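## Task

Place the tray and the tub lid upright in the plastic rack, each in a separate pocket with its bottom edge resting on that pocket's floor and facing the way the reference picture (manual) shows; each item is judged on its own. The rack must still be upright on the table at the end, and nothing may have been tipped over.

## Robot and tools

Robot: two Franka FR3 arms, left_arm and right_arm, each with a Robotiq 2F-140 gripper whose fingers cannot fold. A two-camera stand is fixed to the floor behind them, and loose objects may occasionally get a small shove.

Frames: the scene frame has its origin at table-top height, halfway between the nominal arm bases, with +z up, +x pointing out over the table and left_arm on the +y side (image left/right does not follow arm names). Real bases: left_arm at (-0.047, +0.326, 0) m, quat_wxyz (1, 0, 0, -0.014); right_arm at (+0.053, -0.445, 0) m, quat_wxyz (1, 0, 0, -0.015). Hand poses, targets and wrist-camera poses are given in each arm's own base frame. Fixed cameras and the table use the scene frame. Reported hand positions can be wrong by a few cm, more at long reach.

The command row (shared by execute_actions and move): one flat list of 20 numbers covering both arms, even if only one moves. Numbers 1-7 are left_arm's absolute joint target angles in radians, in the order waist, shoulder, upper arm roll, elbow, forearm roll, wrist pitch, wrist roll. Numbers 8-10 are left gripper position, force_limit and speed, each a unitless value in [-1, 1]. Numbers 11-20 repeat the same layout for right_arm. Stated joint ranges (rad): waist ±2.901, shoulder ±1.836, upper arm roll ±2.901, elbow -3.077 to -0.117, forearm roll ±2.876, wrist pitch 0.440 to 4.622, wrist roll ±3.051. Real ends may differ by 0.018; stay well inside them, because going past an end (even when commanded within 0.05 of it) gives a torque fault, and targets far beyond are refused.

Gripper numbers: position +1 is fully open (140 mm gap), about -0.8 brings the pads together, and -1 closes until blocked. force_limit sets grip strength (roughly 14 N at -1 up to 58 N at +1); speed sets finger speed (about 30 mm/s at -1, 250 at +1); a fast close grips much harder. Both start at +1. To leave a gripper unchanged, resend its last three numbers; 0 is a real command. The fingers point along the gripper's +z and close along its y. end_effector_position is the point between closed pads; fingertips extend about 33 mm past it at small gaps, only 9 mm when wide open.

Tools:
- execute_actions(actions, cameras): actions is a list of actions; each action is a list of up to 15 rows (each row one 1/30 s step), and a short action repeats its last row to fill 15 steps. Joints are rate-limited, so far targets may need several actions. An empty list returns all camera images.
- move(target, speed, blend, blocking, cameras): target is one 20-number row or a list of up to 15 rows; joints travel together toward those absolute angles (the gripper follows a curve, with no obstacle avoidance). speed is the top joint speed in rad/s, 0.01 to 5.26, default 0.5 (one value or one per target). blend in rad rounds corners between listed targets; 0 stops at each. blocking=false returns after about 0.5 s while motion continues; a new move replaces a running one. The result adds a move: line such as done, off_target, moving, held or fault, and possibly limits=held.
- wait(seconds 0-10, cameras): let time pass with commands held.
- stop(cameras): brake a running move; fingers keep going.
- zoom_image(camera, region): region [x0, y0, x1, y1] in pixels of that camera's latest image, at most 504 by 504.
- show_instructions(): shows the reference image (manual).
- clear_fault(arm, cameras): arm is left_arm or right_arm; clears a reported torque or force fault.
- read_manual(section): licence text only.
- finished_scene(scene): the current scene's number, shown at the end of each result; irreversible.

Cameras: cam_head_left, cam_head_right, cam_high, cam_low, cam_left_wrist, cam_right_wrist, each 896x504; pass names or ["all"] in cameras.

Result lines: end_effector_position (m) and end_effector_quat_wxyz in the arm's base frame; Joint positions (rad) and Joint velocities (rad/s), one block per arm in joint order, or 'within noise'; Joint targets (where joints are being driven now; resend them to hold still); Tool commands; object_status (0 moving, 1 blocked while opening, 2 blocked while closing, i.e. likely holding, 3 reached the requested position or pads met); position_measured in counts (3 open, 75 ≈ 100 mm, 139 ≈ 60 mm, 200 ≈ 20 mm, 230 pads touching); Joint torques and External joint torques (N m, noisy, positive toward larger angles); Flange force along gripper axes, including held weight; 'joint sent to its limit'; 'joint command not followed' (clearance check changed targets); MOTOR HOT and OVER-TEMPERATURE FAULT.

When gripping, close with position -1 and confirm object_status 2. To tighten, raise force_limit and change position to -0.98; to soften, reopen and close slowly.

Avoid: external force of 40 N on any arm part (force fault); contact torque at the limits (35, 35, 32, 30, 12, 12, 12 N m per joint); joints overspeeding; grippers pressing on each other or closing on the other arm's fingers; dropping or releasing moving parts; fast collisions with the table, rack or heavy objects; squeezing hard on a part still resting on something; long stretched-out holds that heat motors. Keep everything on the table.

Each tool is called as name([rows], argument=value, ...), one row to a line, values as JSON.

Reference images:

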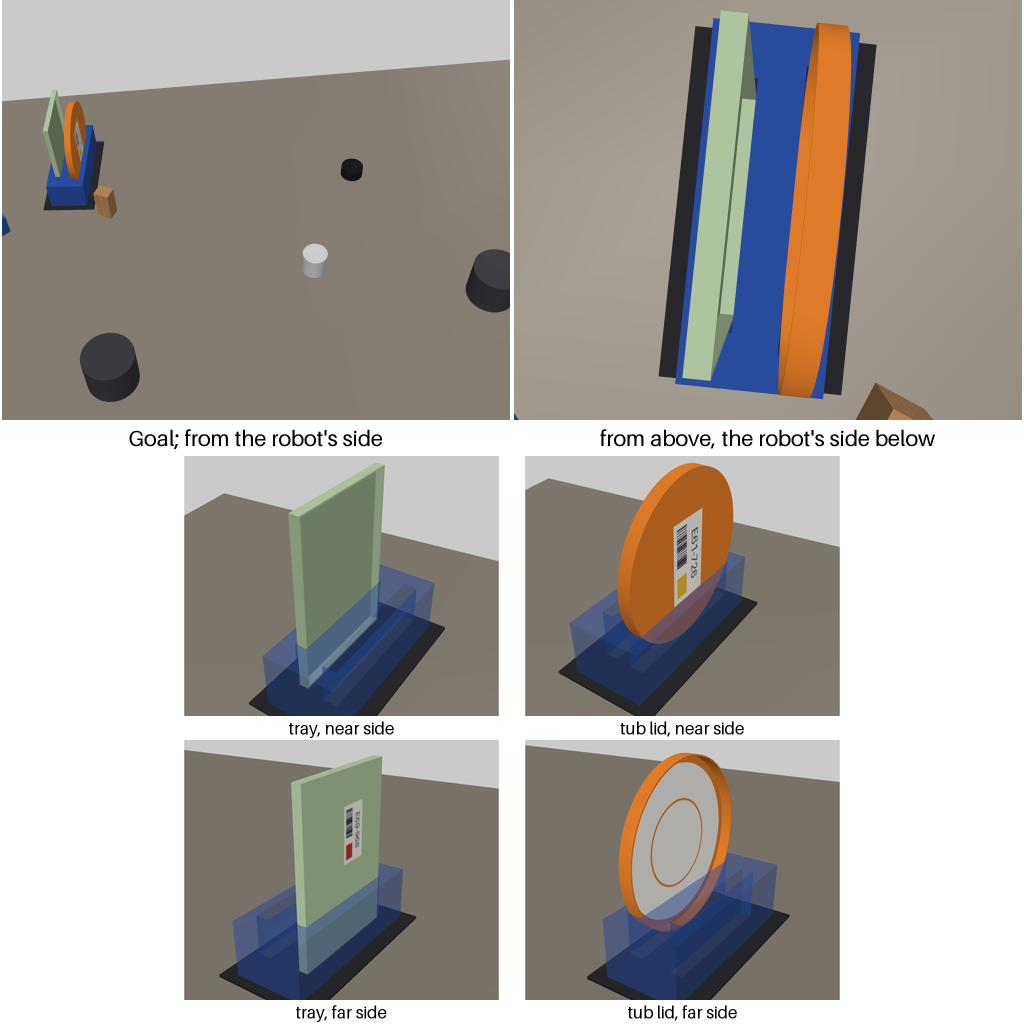

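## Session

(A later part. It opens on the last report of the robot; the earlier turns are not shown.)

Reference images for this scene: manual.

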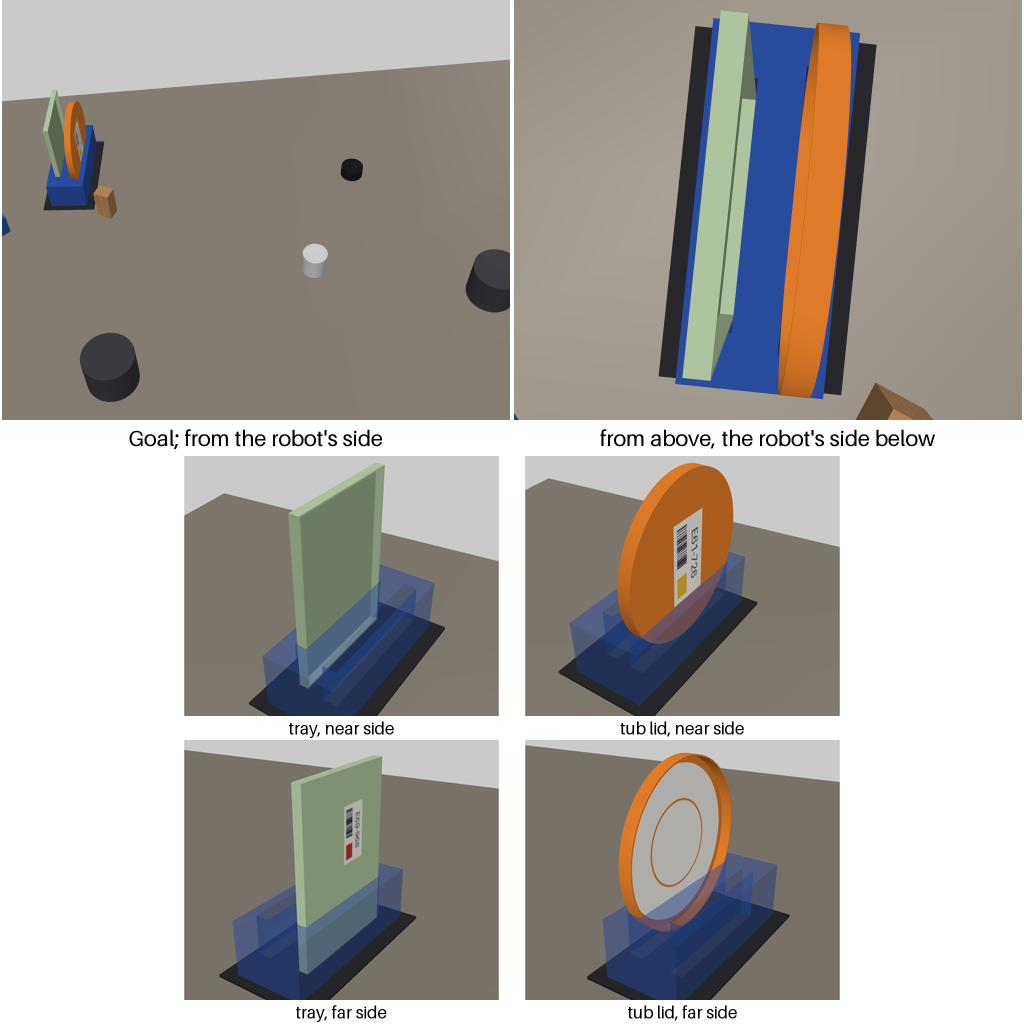

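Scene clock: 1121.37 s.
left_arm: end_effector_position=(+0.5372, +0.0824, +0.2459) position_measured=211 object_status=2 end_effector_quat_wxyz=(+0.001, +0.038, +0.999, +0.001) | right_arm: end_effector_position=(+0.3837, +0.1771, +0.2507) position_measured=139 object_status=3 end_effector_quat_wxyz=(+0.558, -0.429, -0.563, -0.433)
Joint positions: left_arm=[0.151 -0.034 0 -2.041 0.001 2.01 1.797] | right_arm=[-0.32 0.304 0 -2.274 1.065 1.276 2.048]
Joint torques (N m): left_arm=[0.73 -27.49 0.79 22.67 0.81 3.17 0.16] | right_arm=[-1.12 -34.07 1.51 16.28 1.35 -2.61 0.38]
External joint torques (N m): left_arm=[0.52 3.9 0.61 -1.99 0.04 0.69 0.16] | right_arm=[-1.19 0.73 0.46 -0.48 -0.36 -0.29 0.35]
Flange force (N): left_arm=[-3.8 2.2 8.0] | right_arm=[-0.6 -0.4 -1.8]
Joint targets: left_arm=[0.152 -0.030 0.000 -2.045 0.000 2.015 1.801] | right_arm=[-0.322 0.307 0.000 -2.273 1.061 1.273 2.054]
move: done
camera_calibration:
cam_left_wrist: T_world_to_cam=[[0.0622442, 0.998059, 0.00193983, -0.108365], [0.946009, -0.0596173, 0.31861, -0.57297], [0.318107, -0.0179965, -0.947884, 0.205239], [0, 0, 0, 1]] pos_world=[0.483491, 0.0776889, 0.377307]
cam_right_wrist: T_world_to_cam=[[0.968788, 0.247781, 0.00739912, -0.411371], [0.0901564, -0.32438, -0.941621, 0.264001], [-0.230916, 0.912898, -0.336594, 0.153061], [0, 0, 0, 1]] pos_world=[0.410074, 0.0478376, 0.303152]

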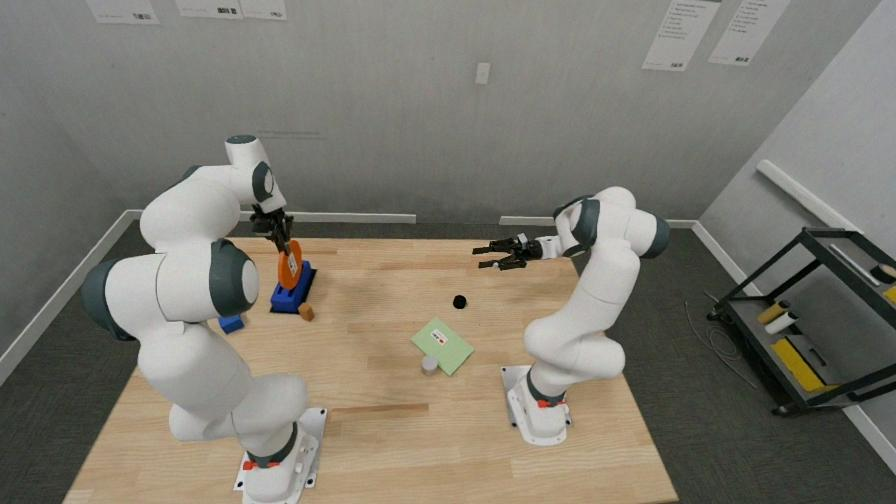

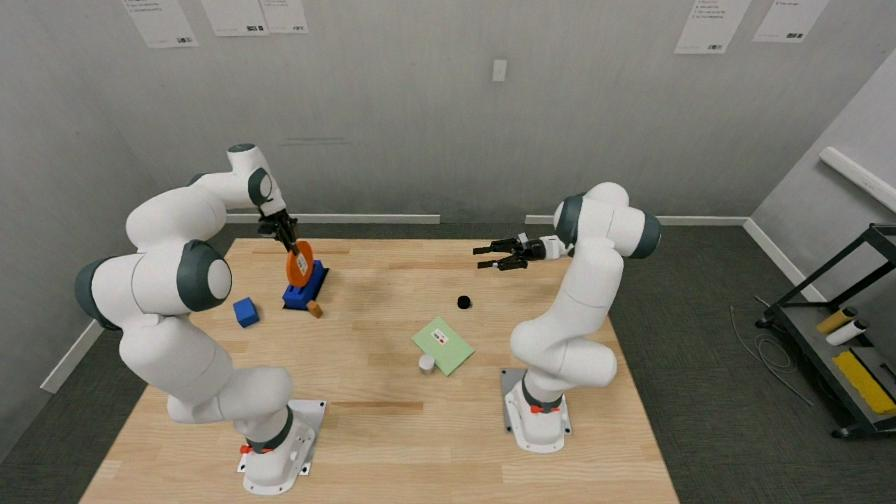

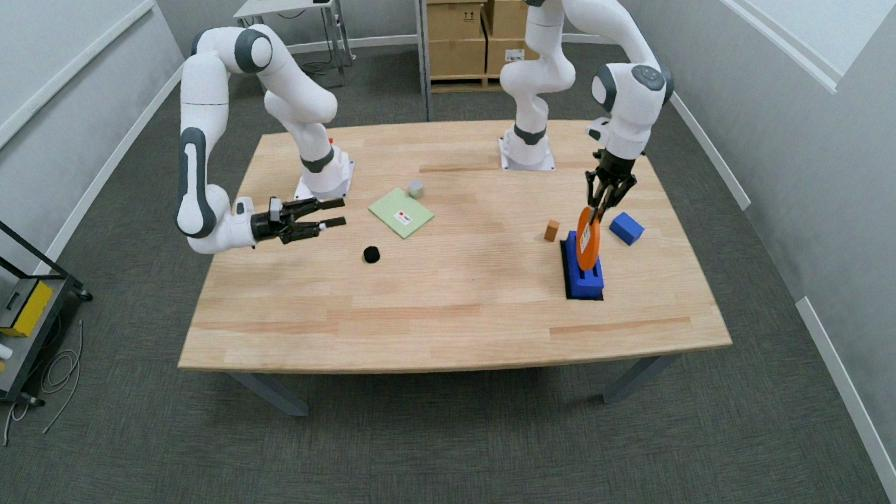

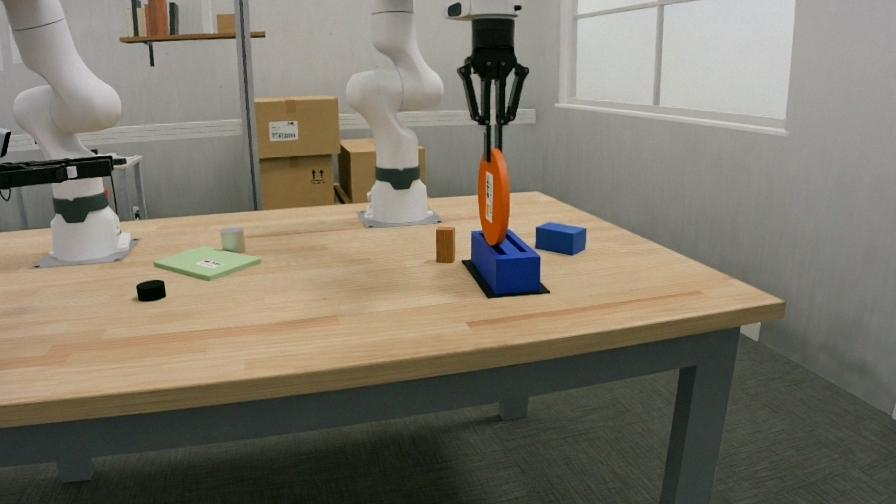

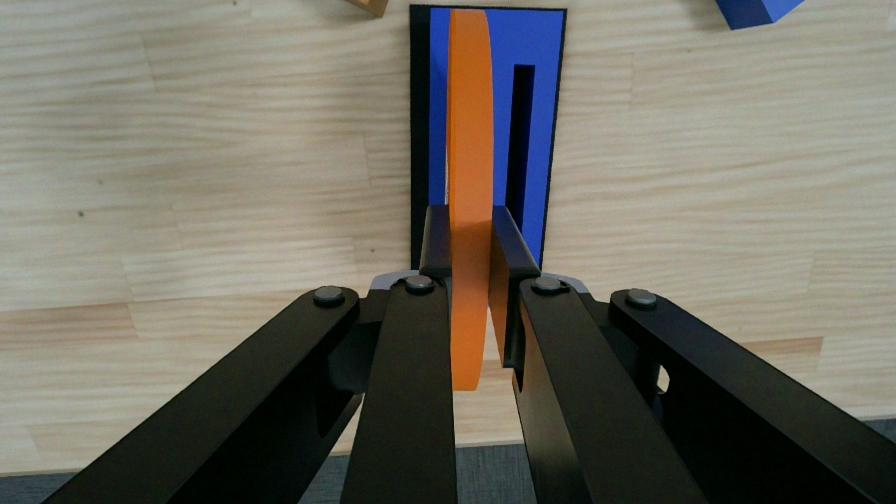

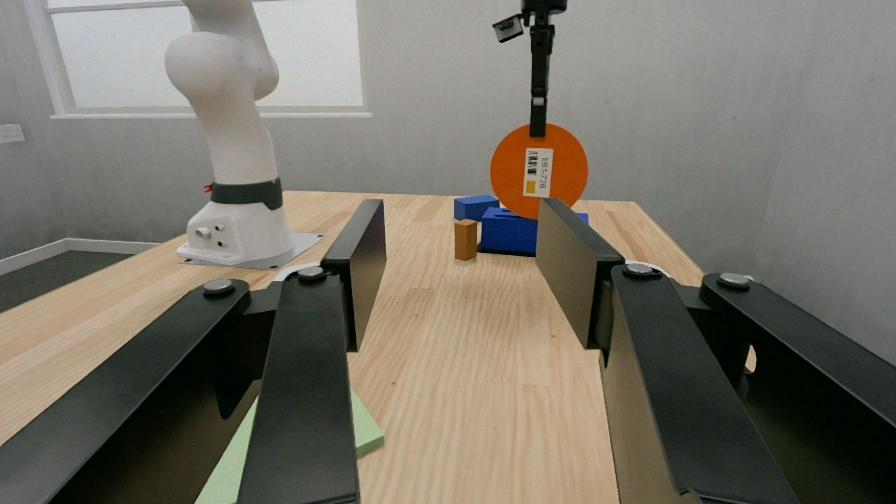

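move(target=[0.1525,-0.0370,0,-2.0268,0,1.9898,1.8007,-1,-0.05,-1,-0.3220,0.3072,0,-2.2733,1.0608,1.2731,2.0539,-0.08,-0.05,-0.8], speed=0.05, cameras=["cam_left_wrist","cam_right_wrist","cam_low","cam_head_right"])

Scene clock: 1162.27 s.
left_arm: end_effector_position=(+0.5368, +0.0823, +0.2506) position_measured=211 object_status=2 end_effector_quat_wxyz=(-0.001, +0.038, +0.999, +0.000) | right_arm: end_effector_position=(+0.3837, +0.1771, +0.2507) position_measured=139 object_status=3 end_effector_quat_wxyz=(+0.558, -0.429, -0.563, -0.433)
Joint positions: left_arm=[0.151 -0.035 0 -2.029 0.001 1.993 1.797] | right_arm=[-0.32 0.304 0 -2.274 1.065 1.276 2.048]
Joint velocities: left_arm=[0.002 0 0 0.002 0 -0.005 0] | right_arm=[within noise]
Joint torques (N m): left_arm=[0.72 -30.61 0.66 25.41 0.79 2.18 0.13] | right_arm=[-1.15 -34.02 1.48 16.27 1.37 -2.6 0.38]
External joint torques (N m): left_arm=[0.69 0.66 0.65 0.77 0.02 -0.29 0.13] | right_arm=[-1.34 0.7 0.33 -0.43 -0.33 -0.28 0.35]
Flange force (N): left_arm=[-4.4 2.5 -1.7] | right_arm=[-0.5 -0.5 -2.0]
Joint targets: left_arm=[0.152 -0.037 0.000 -2.027 0.000 1.990 1.801] | right_arm=[-0.322 0.307 0.000 -2.273 1.061 1.273 2.054]
move: done
camera_calibration:
cam_left_wrist: T_world_to_cam=[[0.0623502, 0.998054, 0.00108993, -0.108105], [0.947276, -0.0595219, 0.314843, -0.573798], [0.314295, -0.0185981, -0.949143, 0.212226], [0, 0, 0, 1]] pos_world=[0.483583, 0.0776877, 0.382207]
cam_right_wrist: T_world_to_cam=[[0.968788, 0.247781, 0.00739912, -0.411371], [0.0901564, -0.32438, -0.941621, 0.264001], [-0.230916, 0.912898, -0.336594, 0.153061], [0, 0, 0, 1]] pos_world=[0.410074, 0.0478376, 0.303152]
Images, in order (width x height): cam_head_right 896x504, cam_low 896x504, cam_left_wrist 896x504, cam_right_wrist 896x504.

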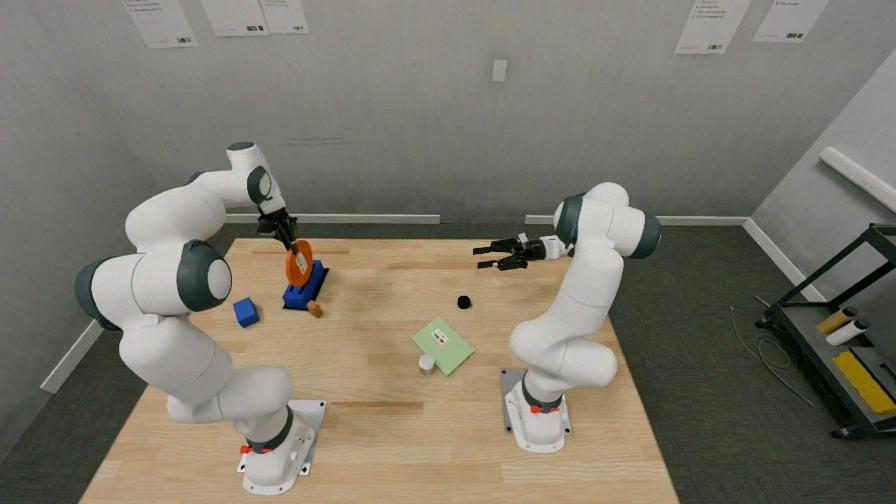

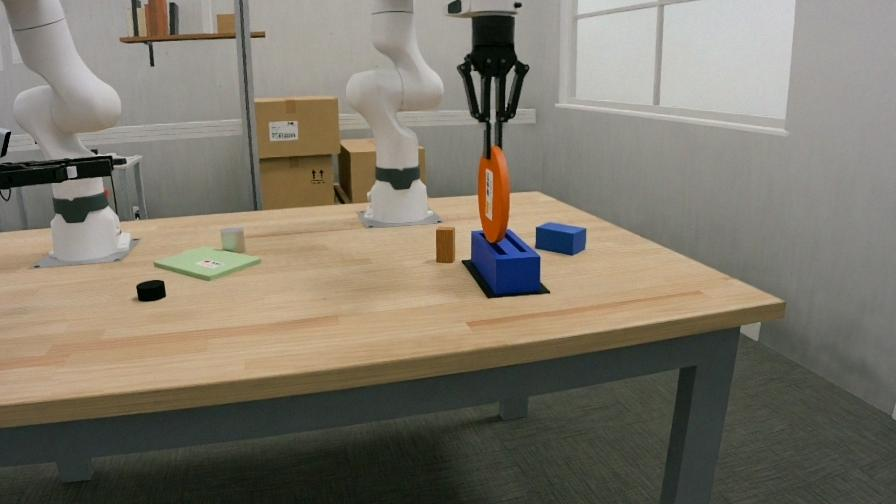

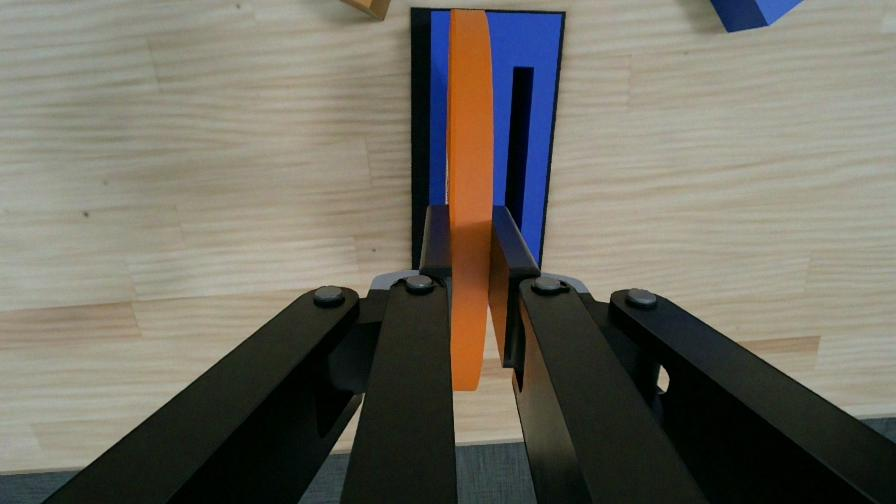

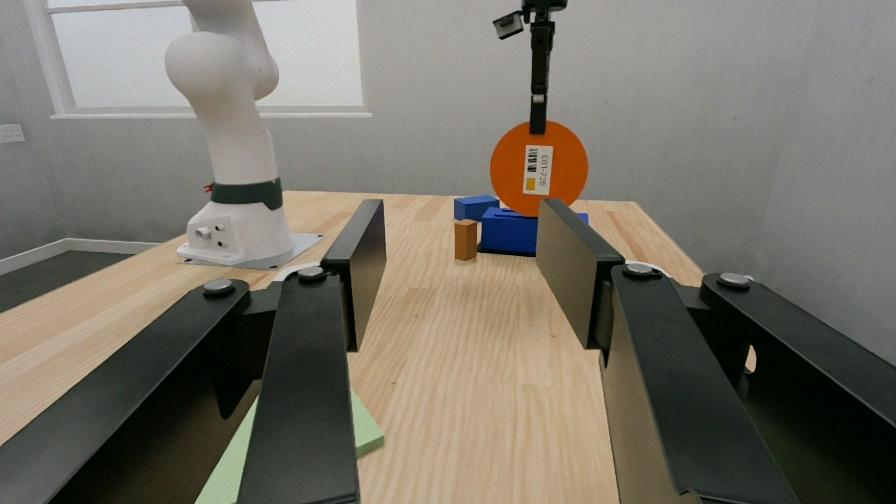

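zoom_image(camera="cam_left_wrist", region=[400, 0, 580, 100])

zoom_image(camera="cam_low", region=[450, 210, 560, 300])

zoom_image(camera="cam_right_wrist", region=[470, 110, 610, 270])

Scaled by 2.800 from the camera's 896x504 image, which has a finer 1280x720 frame.

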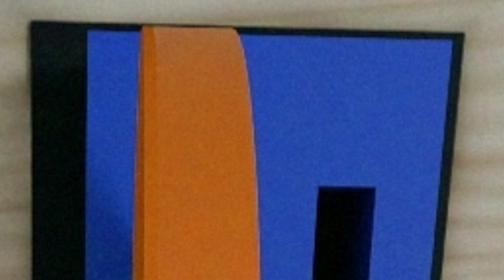

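Scaled by 4.582 from the camera's 896x504 image, which has a finer 1280x720 frame.

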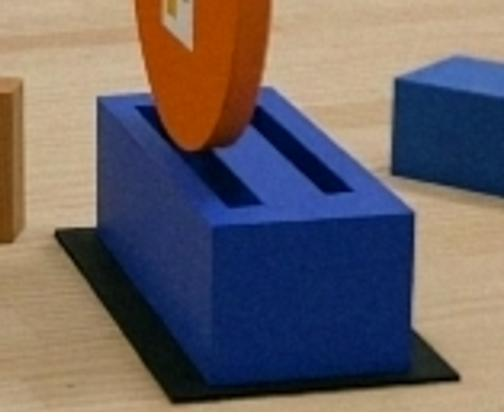

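Scaled by 3.150 from the camera's 896x504 image, which has a finer 1280x720 frame.

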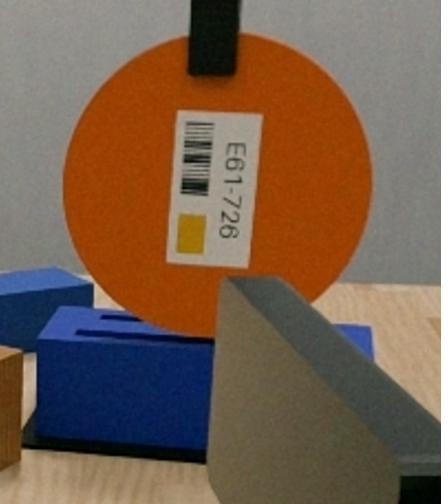

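zoom_image(camera="cam_low", region=[468, 222, 524, 262])

zoom_image(camera="cam_right_wrist", region=[485, 200, 555, 230])

Scaled by 9.000 from the camera's 896x504 image, which has a finer 1280x720 frame.

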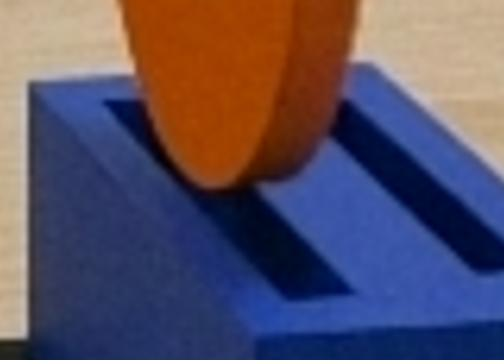

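Scaled by 7.200 from the camera's 896x504 image, which has a finer 1280x720 frame.

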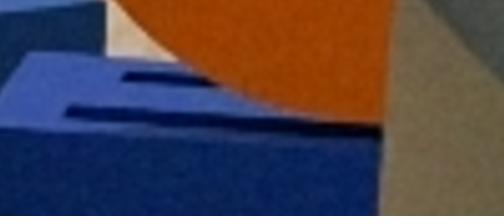

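move([
  [0.1560,-0.0370,0,-2.0268,0,1.9898,1.8042,-1,-0.05,-1,-0.3220,0.3072,0,-2.2733,1.0608,1.2731,2.0539,-0.08,-0.05,-0.8],
  [0.1560,-0.0341,0,-2.0351,0,2.0010,1.8042,-1,-0.05,-1,-0.3220,0.3072,0,-2.2733,1.0608,1.2731,2.0539,-0.08,-0.05,-0.8],
], speed=0.03, cameras=["cam_left_wrist","cam_low"])

zoom_image(camera="cam_low", region=[468, 222, 524, 262])

Scene clock: 1240.93 s.
left_arm: end_effector_position=(+0.5362, +0.0841, +0.2487) position_measured=211 object_status=2 end_effector_quat_wxyz=(-0.001, +0.037, +0.999, +0.000) | right_arm: end_effector_position=(+0.3837, +0.1771, +0.2507) position_measured=139 object_status=3 end_effector_quat_wxyz=(+0.558, -0.429, -0.563, -0.433)
Joint positions: left_arm=[0.155 -0.035 0 -2.034 0.001 1.998 1.8] | right_arm=[-0.32 0.304 0 -2.274 1.065 1.276 2.048]
Joint velocities: left_arm=[0 0.001 -0.001 -0.001 0.001 0.004 0.001] | right_arm=[within noise]
Joint torques (N m): left_arm=[0.78 -30.13 0.61 24.6 0.79 2.84 0.16] | right_arm=[-1.16 -34.07 1.49 16.27 1.35 -2.6 0.35]
External joint torques (N m): left_arm=[0.6 0.86 0.47 0.11 0.02 0.4 0.16] | right_arm=[-1.3 0.7 0.38 -0.5 -0.36 -0.29 0.32]
Flange force (N): left_arm=[-2.4 1.9 1.4] | right_arm=[-0.6 -0.7 -1.8]
Joint targets: left_arm=[0.156 -0.034 0.000 -2.035 0.000 2.001 1.804] | right_arm=[-0.322 0.307 0.000 -2.273 1.061 1.273 2.054]
move: done
camera_calibration:
cam_left_wrist: T_world_to_cam=[[0.0621314, 0.998067, 0.00113306, -0.109767], [0.947219, -0.0593237, 0.31505, -0.572497], [0.314508, -0.0185012, -0.949074, 0.21054], [0, 0, 0, 1]] pos_world=[0.482884, 0.0794878, 0.380307]
Images, in order (width x height): cam_low 896x504, cam_left_wrist 896x504.

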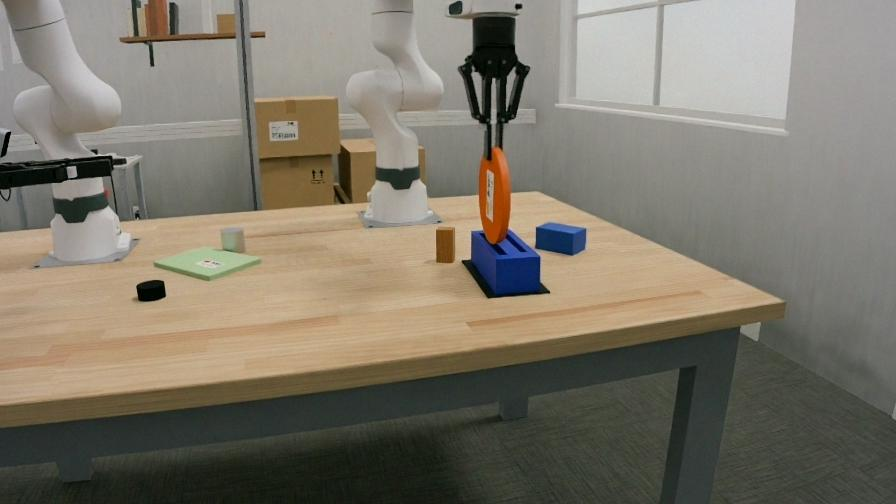

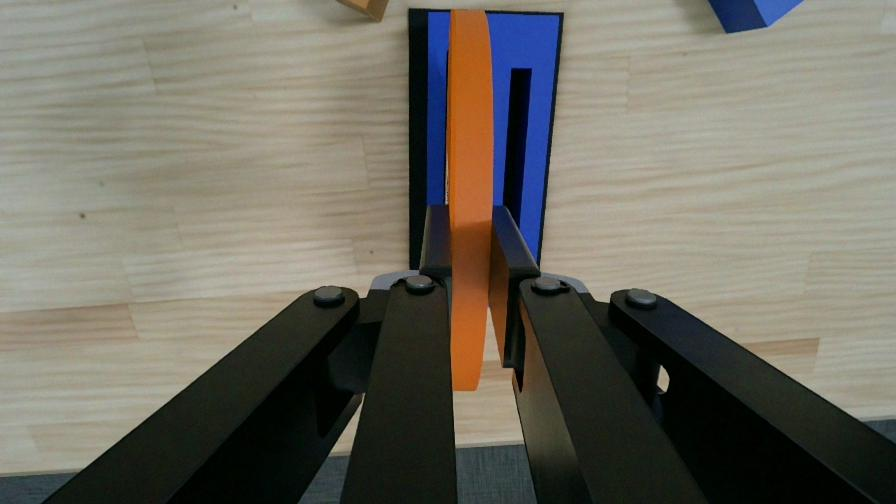

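Scaled by 9.000 from the camera's 896x504 image, which has a finer 1280x720 frame.

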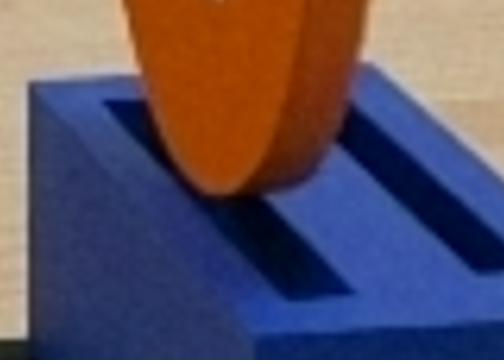

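move([
  [0.1582,-0.0341,0,-2.0351,0,2.0010,1.8060,-1,-0.05,-1,-0.3220,0.3072,0,-2.2733,1.0608,1.2731,2.0539,-0.08,-0.05,-0.8],
  [0.1582,-0.0305,0,-2.0452,0,2.0147,1.8060,-1,-0.05,-1,-0.3220,0.3072,0,-2.2733,1.0608,1.2731,2.0539,-0.08,-0.05,-0.8],
], speed=0.03, cameras=["cam_low"])

zoom_image(camera="cam_low", region=[468, 222, 524, 262])

Scene clock: 1253.43 s.
left_arm: end_effector_position=(+0.5369, +0.0854, +0.2462) position_measured=211 object_status=2 end_effector_quat_wxyz=(+0.002, +0.037, +0.999, +0.001) | right_arm: end_effector_position=(+0.3837, +0.1771, +0.2507) position_measured=139 object_status=3 end_effector_quat_wxyz=(+0.558, -0.429, -0.563, -0.433)
Joint positions: left_arm=[0.157 -0.034 0 -2.04 0.001 2.01 1.802] | right_arm=[-0.32 0.304 0 -2.274 1.065 1.276 2.048]
Joint torques (N m): left_arm=[0.82 -27.2 0.77 22.25 0.82 3.23 0.19] | right_arm=[-1.08 -34.09 1.48 16.28 1.36 -2.6 0.36]
External joint torques (N m): left_arm=[0.7 3.92 0.68 -2.24 0.05 0.77 0.19] | right_arm=[-1.27 0.69 0.33 -0.48 -0.36 -0.29 0.33]
Flange force (N): left_arm=[-2.8 2.3 8.6] | right_arm=[-0.6 -0.6 -1.9]
Joint targets: left_arm=[0.158 -0.030 0.000 -2.045 0.000 2.015 1.806] | right_arm=[-0.322 0.307 0.000 -2.273 1.061 1.273 2.054]
move: done
Images, in order (width x height): cam_low 896x504.

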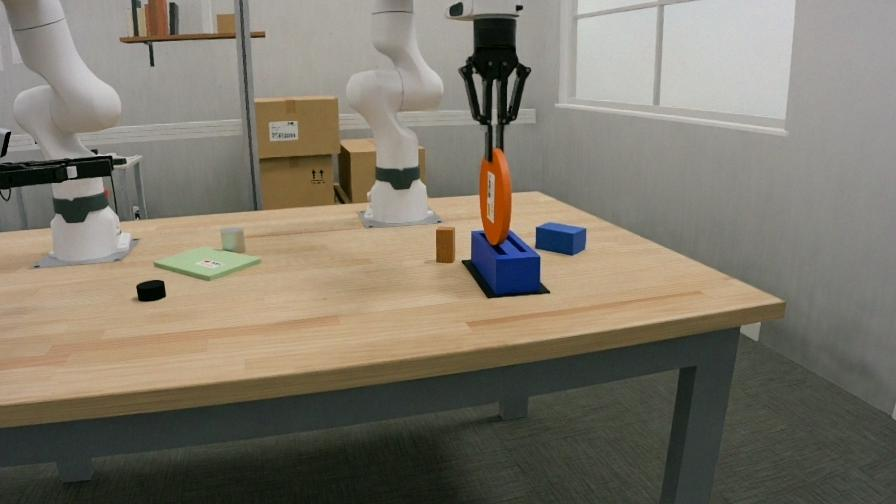

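Scaled by 9.000 from the camera's 896x504 image, which has a finer 1280x720 frame.

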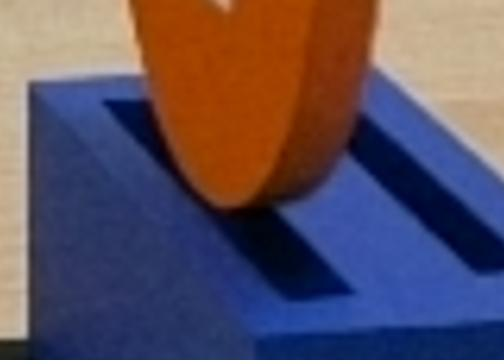

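move([
  [0.1582,-0.0355,0,-2.0310,0,1.9955,1.8060,-1,-0.05,-1,-0.3220,0.3072,0,-2.2733,1.0608,1.2731,2.0539,-0.08,-0.05,-0.8],
  [0.1505,-0.0355,0,-2.0310,0,1.9955,1.7990,-1,-0.05,-1,-0.3220,0.3072,0,-2.2733,1.0608,1.2731,2.0539,-0.08,-0.05,-0.8],
  [0.1543,-0.0341,0,-2.0351,0,2.0010,1.8027,-1,-0.05,-1,-0.3220,0.3072,0,-2.2733,1.0608,1.2731,2.0539,-0.08,-0.05,-0.8],
  [0.1543,-0.0305,0,-2.0452,0,2.0147,1.8027,-1,-0.05,-1,-0.3220,0.3072,0,-2.2733,1.0608,1.2731,2.0539,-0.08,-0.05,-0.8],
], speed=0.03, cameras=["cam_low"])

zoom_image(camera="cam_low", region=[468, 222, 524, 262])

Scene clock: 1276.00 s.
left_arm: end_effector_position=(+0.5364, +0.0832, +0.2438) position_measured=211 object_status=2 end_effector_quat_wxyz=(+0.000, +0.039, +0.999, +0.000) | right_arm: end_effector_position=(+0.3837, +0.1771, +0.2507) position_measured=139 object_status=3 end_effector_quat_wxyz=(+0.558, -0.429, -0.563, -0.433)
Joint positions: left_arm=[0.153 -0.032 0 -2.044 0.001 2.012 1.802] | right_arm=[-0.32 0.304 0 -2.274 1.065 1.276 2.048]
Joint velocities: left_arm=[0 0 0 0.001 -0.001 0.005 0.002] | right_arm=[within noise]
Joint torques (N m): left_arm=[0.78 -29.68 0.56 24.5 0.8 2.85 0.06] | right_arm=[-1.1 -34.08 1.35 16.25 1.33 -2.57 0.38]
External joint torques (N m): left_arm=[0.77 1.53 0.57 0 0.03 0.39 0.06] | right_arm=[-1.35 0.69 0.14 -0.48 -0.38 -0.25 0.35]
Flange force (N): left_arm=[-3.9 2.3 2.0] | right_arm=[-0.5 -0.8 -2.1]
Joint targets: left_arm=[0.154 -0.030 0.000 -2.045 0.000 2.015 1.803] | right_arm=[-0.322 0.307 0.000 -2.273 1.061 1.273 2.054]
move: done
Images, in order (width x height): cam_low 896x504.

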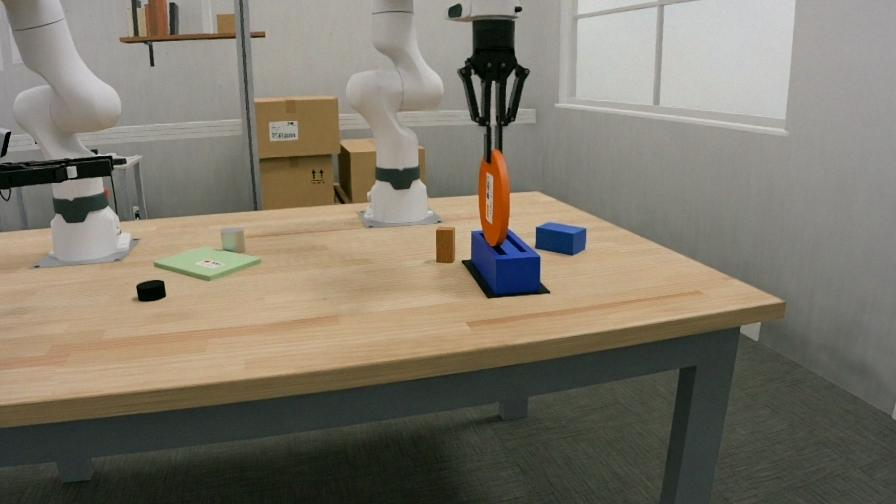

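Scaled by 9.000 from the camera's 896x504 image, which has a finer 1280x720 frame.

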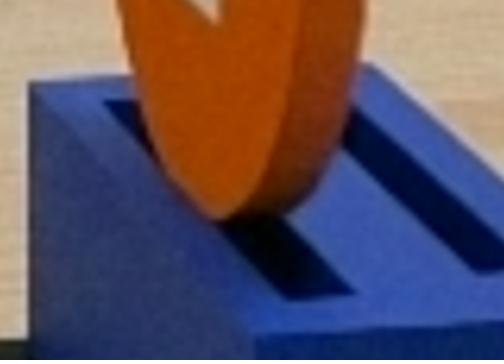

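move([
  [0.1543,-0.0168,0,-2.0760,0,2.0592,1.8027,-1,-0.05,-1,-0.3220,0.3072,0,-2.2733,1.0608,1.2731,2.0539,-0.08,-0.05,-0.8],
  [0.1543,-0.0034,0,-2.0997,0,2.0963,1.8027,-1,-0.05,-1,-0.3220,0.3072,0,-2.2733,1.0608,1.2731,2.0539,-0.08,-0.05,-0.8],
], speed=0.03, blend=0.005, cameras=["cam_low"])

zoom_image(camera="cam_low", region=[440, 190, 560, 310])

Scene clock: 1300.60 s.
left_arm: end_effector_position=(+0.5364, +0.0832, +0.2109) position_measured=211 object_status=2 end_effector_quat_wxyz=(+0.000, +0.039, +0.999, +0.000) | right_arm: end_effector_position=(+0.3837, +0.1771, +0.2507) position_measured=139 object_status=3 end_effector_quat_wxyz=(+0.558, -0.429, -0.563, -0.433)
Joint positions: left_arm=[0.153 -0.005 0 -2.098 0.001 2.093 1.802] | right_arm=[-0.32 0.304 0 -2.274 1.065 1.276 2.048]
Joint velocities: left_arm=[0 -0.001 0 0 -0.001 0.004 0] | right_arm=[within noise]
Joint torques (N m): left_arm=[0.81 -30.18 0.63 24.15 0.76 2.85 0.03] | right_arm=[-1.17 -34.07 1.54 16.33 1.34 -2.58 0.36]
External joint torques (N m): left_arm=[0.82 1.54 0.64 0.05 0.03 0.4 0.03] | right_arm=[-1.3 0.63 0.45 -0.37 -0.36 -0.27 0.33]
Flange force (N): left_arm=[-4.0 2.4 2.4] | right_arm=[-0.5 -0.4 -1.9]
Joint targets: left_arm=[0.154 -0.003 0.000 -2.100 0.000 2.096 1.803] | right_arm=[-0.322 0.307 0.000 -2.273 1.061 1.273 2.054]
move: done
Images, in order (width x height): cam_low 896x504.

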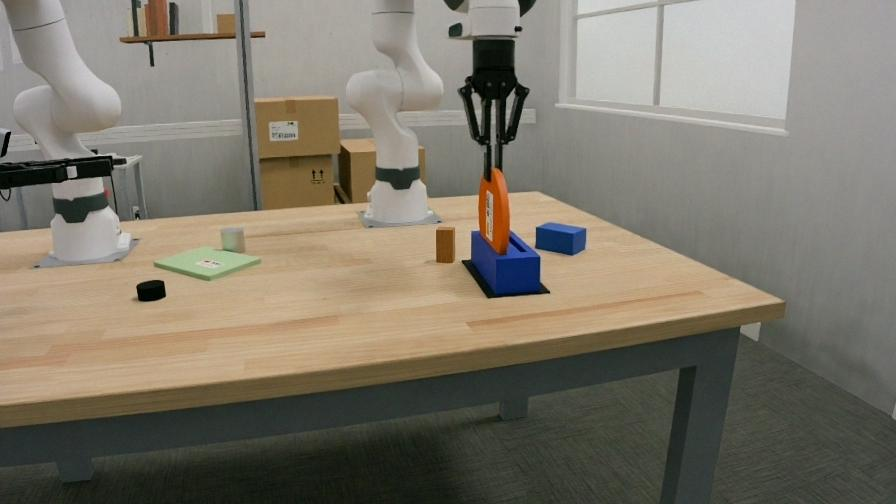

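Scaled by 4.200 from the camera's 896x504 image, which has a finer 1280x720 frame.

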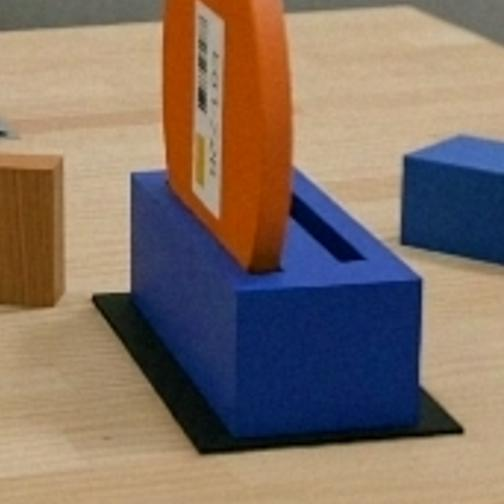

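move(target=[0.1543,0.0086,0,-2.1173,0,2.1258,1.8027,-1,-0.05,-1,-0.3220,0.3072,0,-2.2733,1.0608,1.2731,2.0539,-0.08,-0.05,-0.8], speed=0.03)

Scene clock: 1306.27 s.
left_arm: end_effector_position=(+0.5377, +0.0834, +0.2018) position_measured=211 object_status=2 end_effector_quat_wxyz=(+0.002, +0.039, +0.999, +0.001) | right_arm: end_effector_position=(+0.3837, +0.1771, +0.2507) position_measured=139 object_status=3 end_effector_quat_wxyz=(+0.558, -0.429, -0.563, -0.433)
Joint positions: left_arm=[0.153 0.003 0 -2.113 0.001 2.121 1.802] | right_arm=[-0.32 0.304 0 -2.274 1.065 1.276 2.048]
Joint torques (N m): left_arm=[0.78 -28.08 0.74 22.2 0.77 3.06 -0.02] | right_arm=[-1.14 -33.99 1.48 16.32 1.37 -2.59 0.39]
External joint torques (N m): left_arm=[0.71 3.9 0.68 -1.85 0.04 0.59 -0.02] | right_arm=[-1.22 0.68 0.43 -0.37 -0.33 -0.28 0.36]
Flange force (N): left_arm=[-3.9 2.2 8.1] | right_arm=[-0.5 -0.2 -1.9]
Joint targets: left_arm=[0.154 0.009 0.000 -2.117 0.000 2.126 1.803] | right_arm=[-0.322 0.307 0.000 -2.273 1.061 1.273 2.054]
move: done

wait(seconds=0.1, cameras=["cam_low","cam_right_wrist","cam_left_wrist"])

zoom_image(camera="cam_low", region=[468, 222, 524, 262])

zoom_image(camera="cam_right_wrist", region=[470, 130, 610, 260])

zoom_image(camera="cam_left_wrist", region=[400, 0, 600, 270])

Scene clock: 1314.40 s.
left_arm: end_effector_position=(+0.5378, +0.0834, +0.2018) position_measured=211 object_status=2 end_effector_quat_wxyz=(+0.002, +0.039, +0.999, +0.001) | right_arm: end_effector_position=(+0.3837, +0.1771, +0.2507) position_measured=139 object_status=3 end_effector_quat_wxyz=(+0.558, -0.429, -0.563, -0.433)
Joint positions: left_arm=[0.153 0.003 0 -2.113 0.001 2.122 1.802] | right_arm=[-0.32 0.304 0 -2.274 1.065 1.276 2.048]
Joint torques (N m): left_arm=[0.82 -28.15 0.68 22.21 0.77 3.13 0.02] | right_arm=[-1.12 -34.11 1.46 16.28 1.34 -2.59 0.42]
External joint torques (N m): left_arm=[0.78 3.85 0.63 -1.84 0.05 0.65 0.02] | right_arm=[-1.28 0.73 0.33 -0.48 -0.38 -0.27 0.39]
Flange force (N): left_arm=[-3.7 2.2 8.2] | right_arm=[-0.6 -0.5 -2.0]
Joint targets: left_arm=[0.154 0.009 0.000 -2.117 0.000 2.126 1.803] | right_arm=[-0.322 0.307 0.000 -2.273 1.061 1.273 2.054]
Tool commands: left_gripper/position=-1.0 left_gripper/force_limit=-0.05 left_gripper/speed=-1.0 right_gripper/position=-0.08 right_gripper/force_limit=-0.05 right_gripper/speed=-0.8
wait: 0.10 s; at rest from the start
camera_calibration:
cam_left_wrist: T_world_to_cam=[[0.0657085, 0.997836, 0.00246339, -0.111323], [0.945068, -0.0630255, 0.32074, -0.558997], [0.320201, -0.0187473, -0.947164, 0.162106], [0, 0, 0, 1]] pos_world=[0.483699, 0.07889, 0.333107]
cam_right_wrist: T_world_to_cam=[[0.968788, 0.247781, 0.00739912, -0.411371], [0.0901564, -0.32438, -0.941621, 0.264001], [-0.230916, 0.912898, -0.336594, 0.153061], [0, 0, 0, 1]] pos_world=[0.410074, 0.0478376, 0.303152]
Images, in order (width x height): cam_low 896x504, cam_left_wrist 896x504, cam_right_wrist 896x504.

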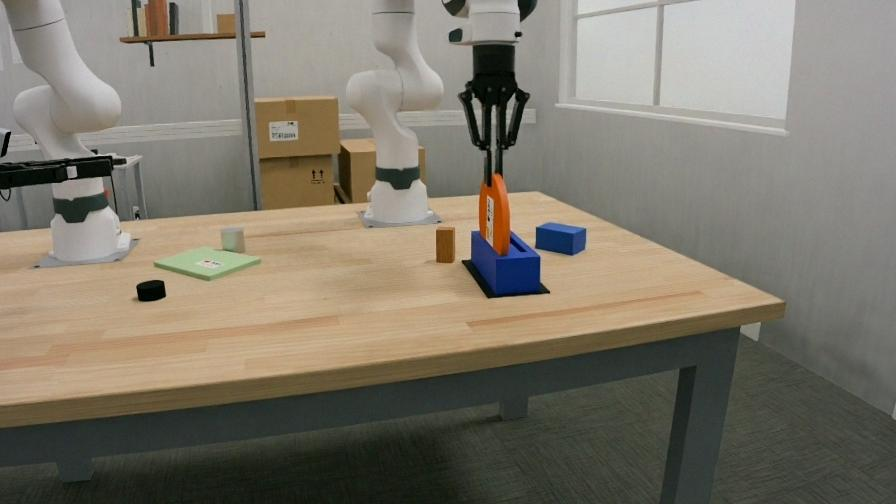

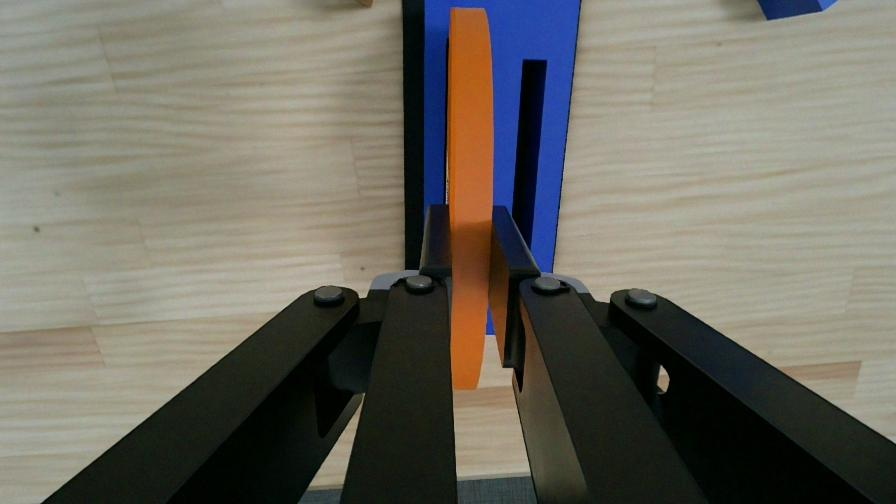

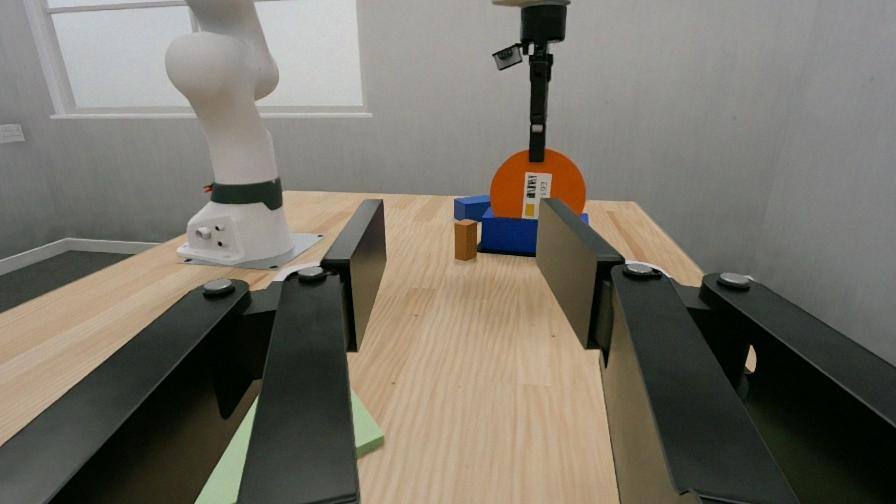

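Scaled by 9.000 from the camera's 896x504 image, which has a finer 1280x720 frame.

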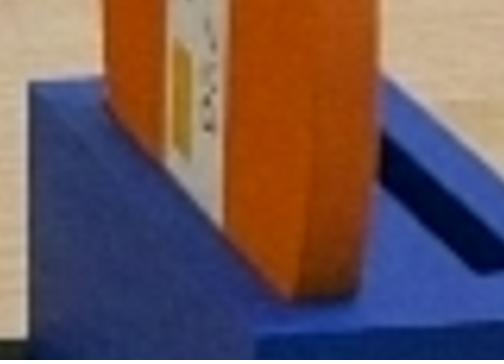

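Scaled by 3.600 from the camera's 896x504 image, which has a finer 1280x720 frame.

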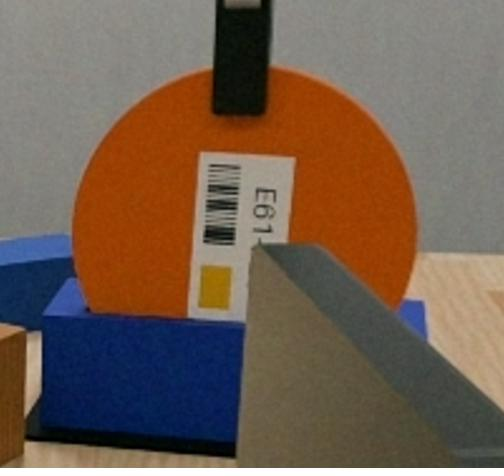

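Scaled by 1.867 from the camera's 896x504 image, which has a finer 1280x720 frame.

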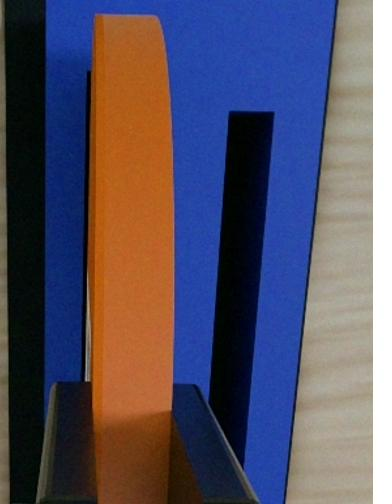

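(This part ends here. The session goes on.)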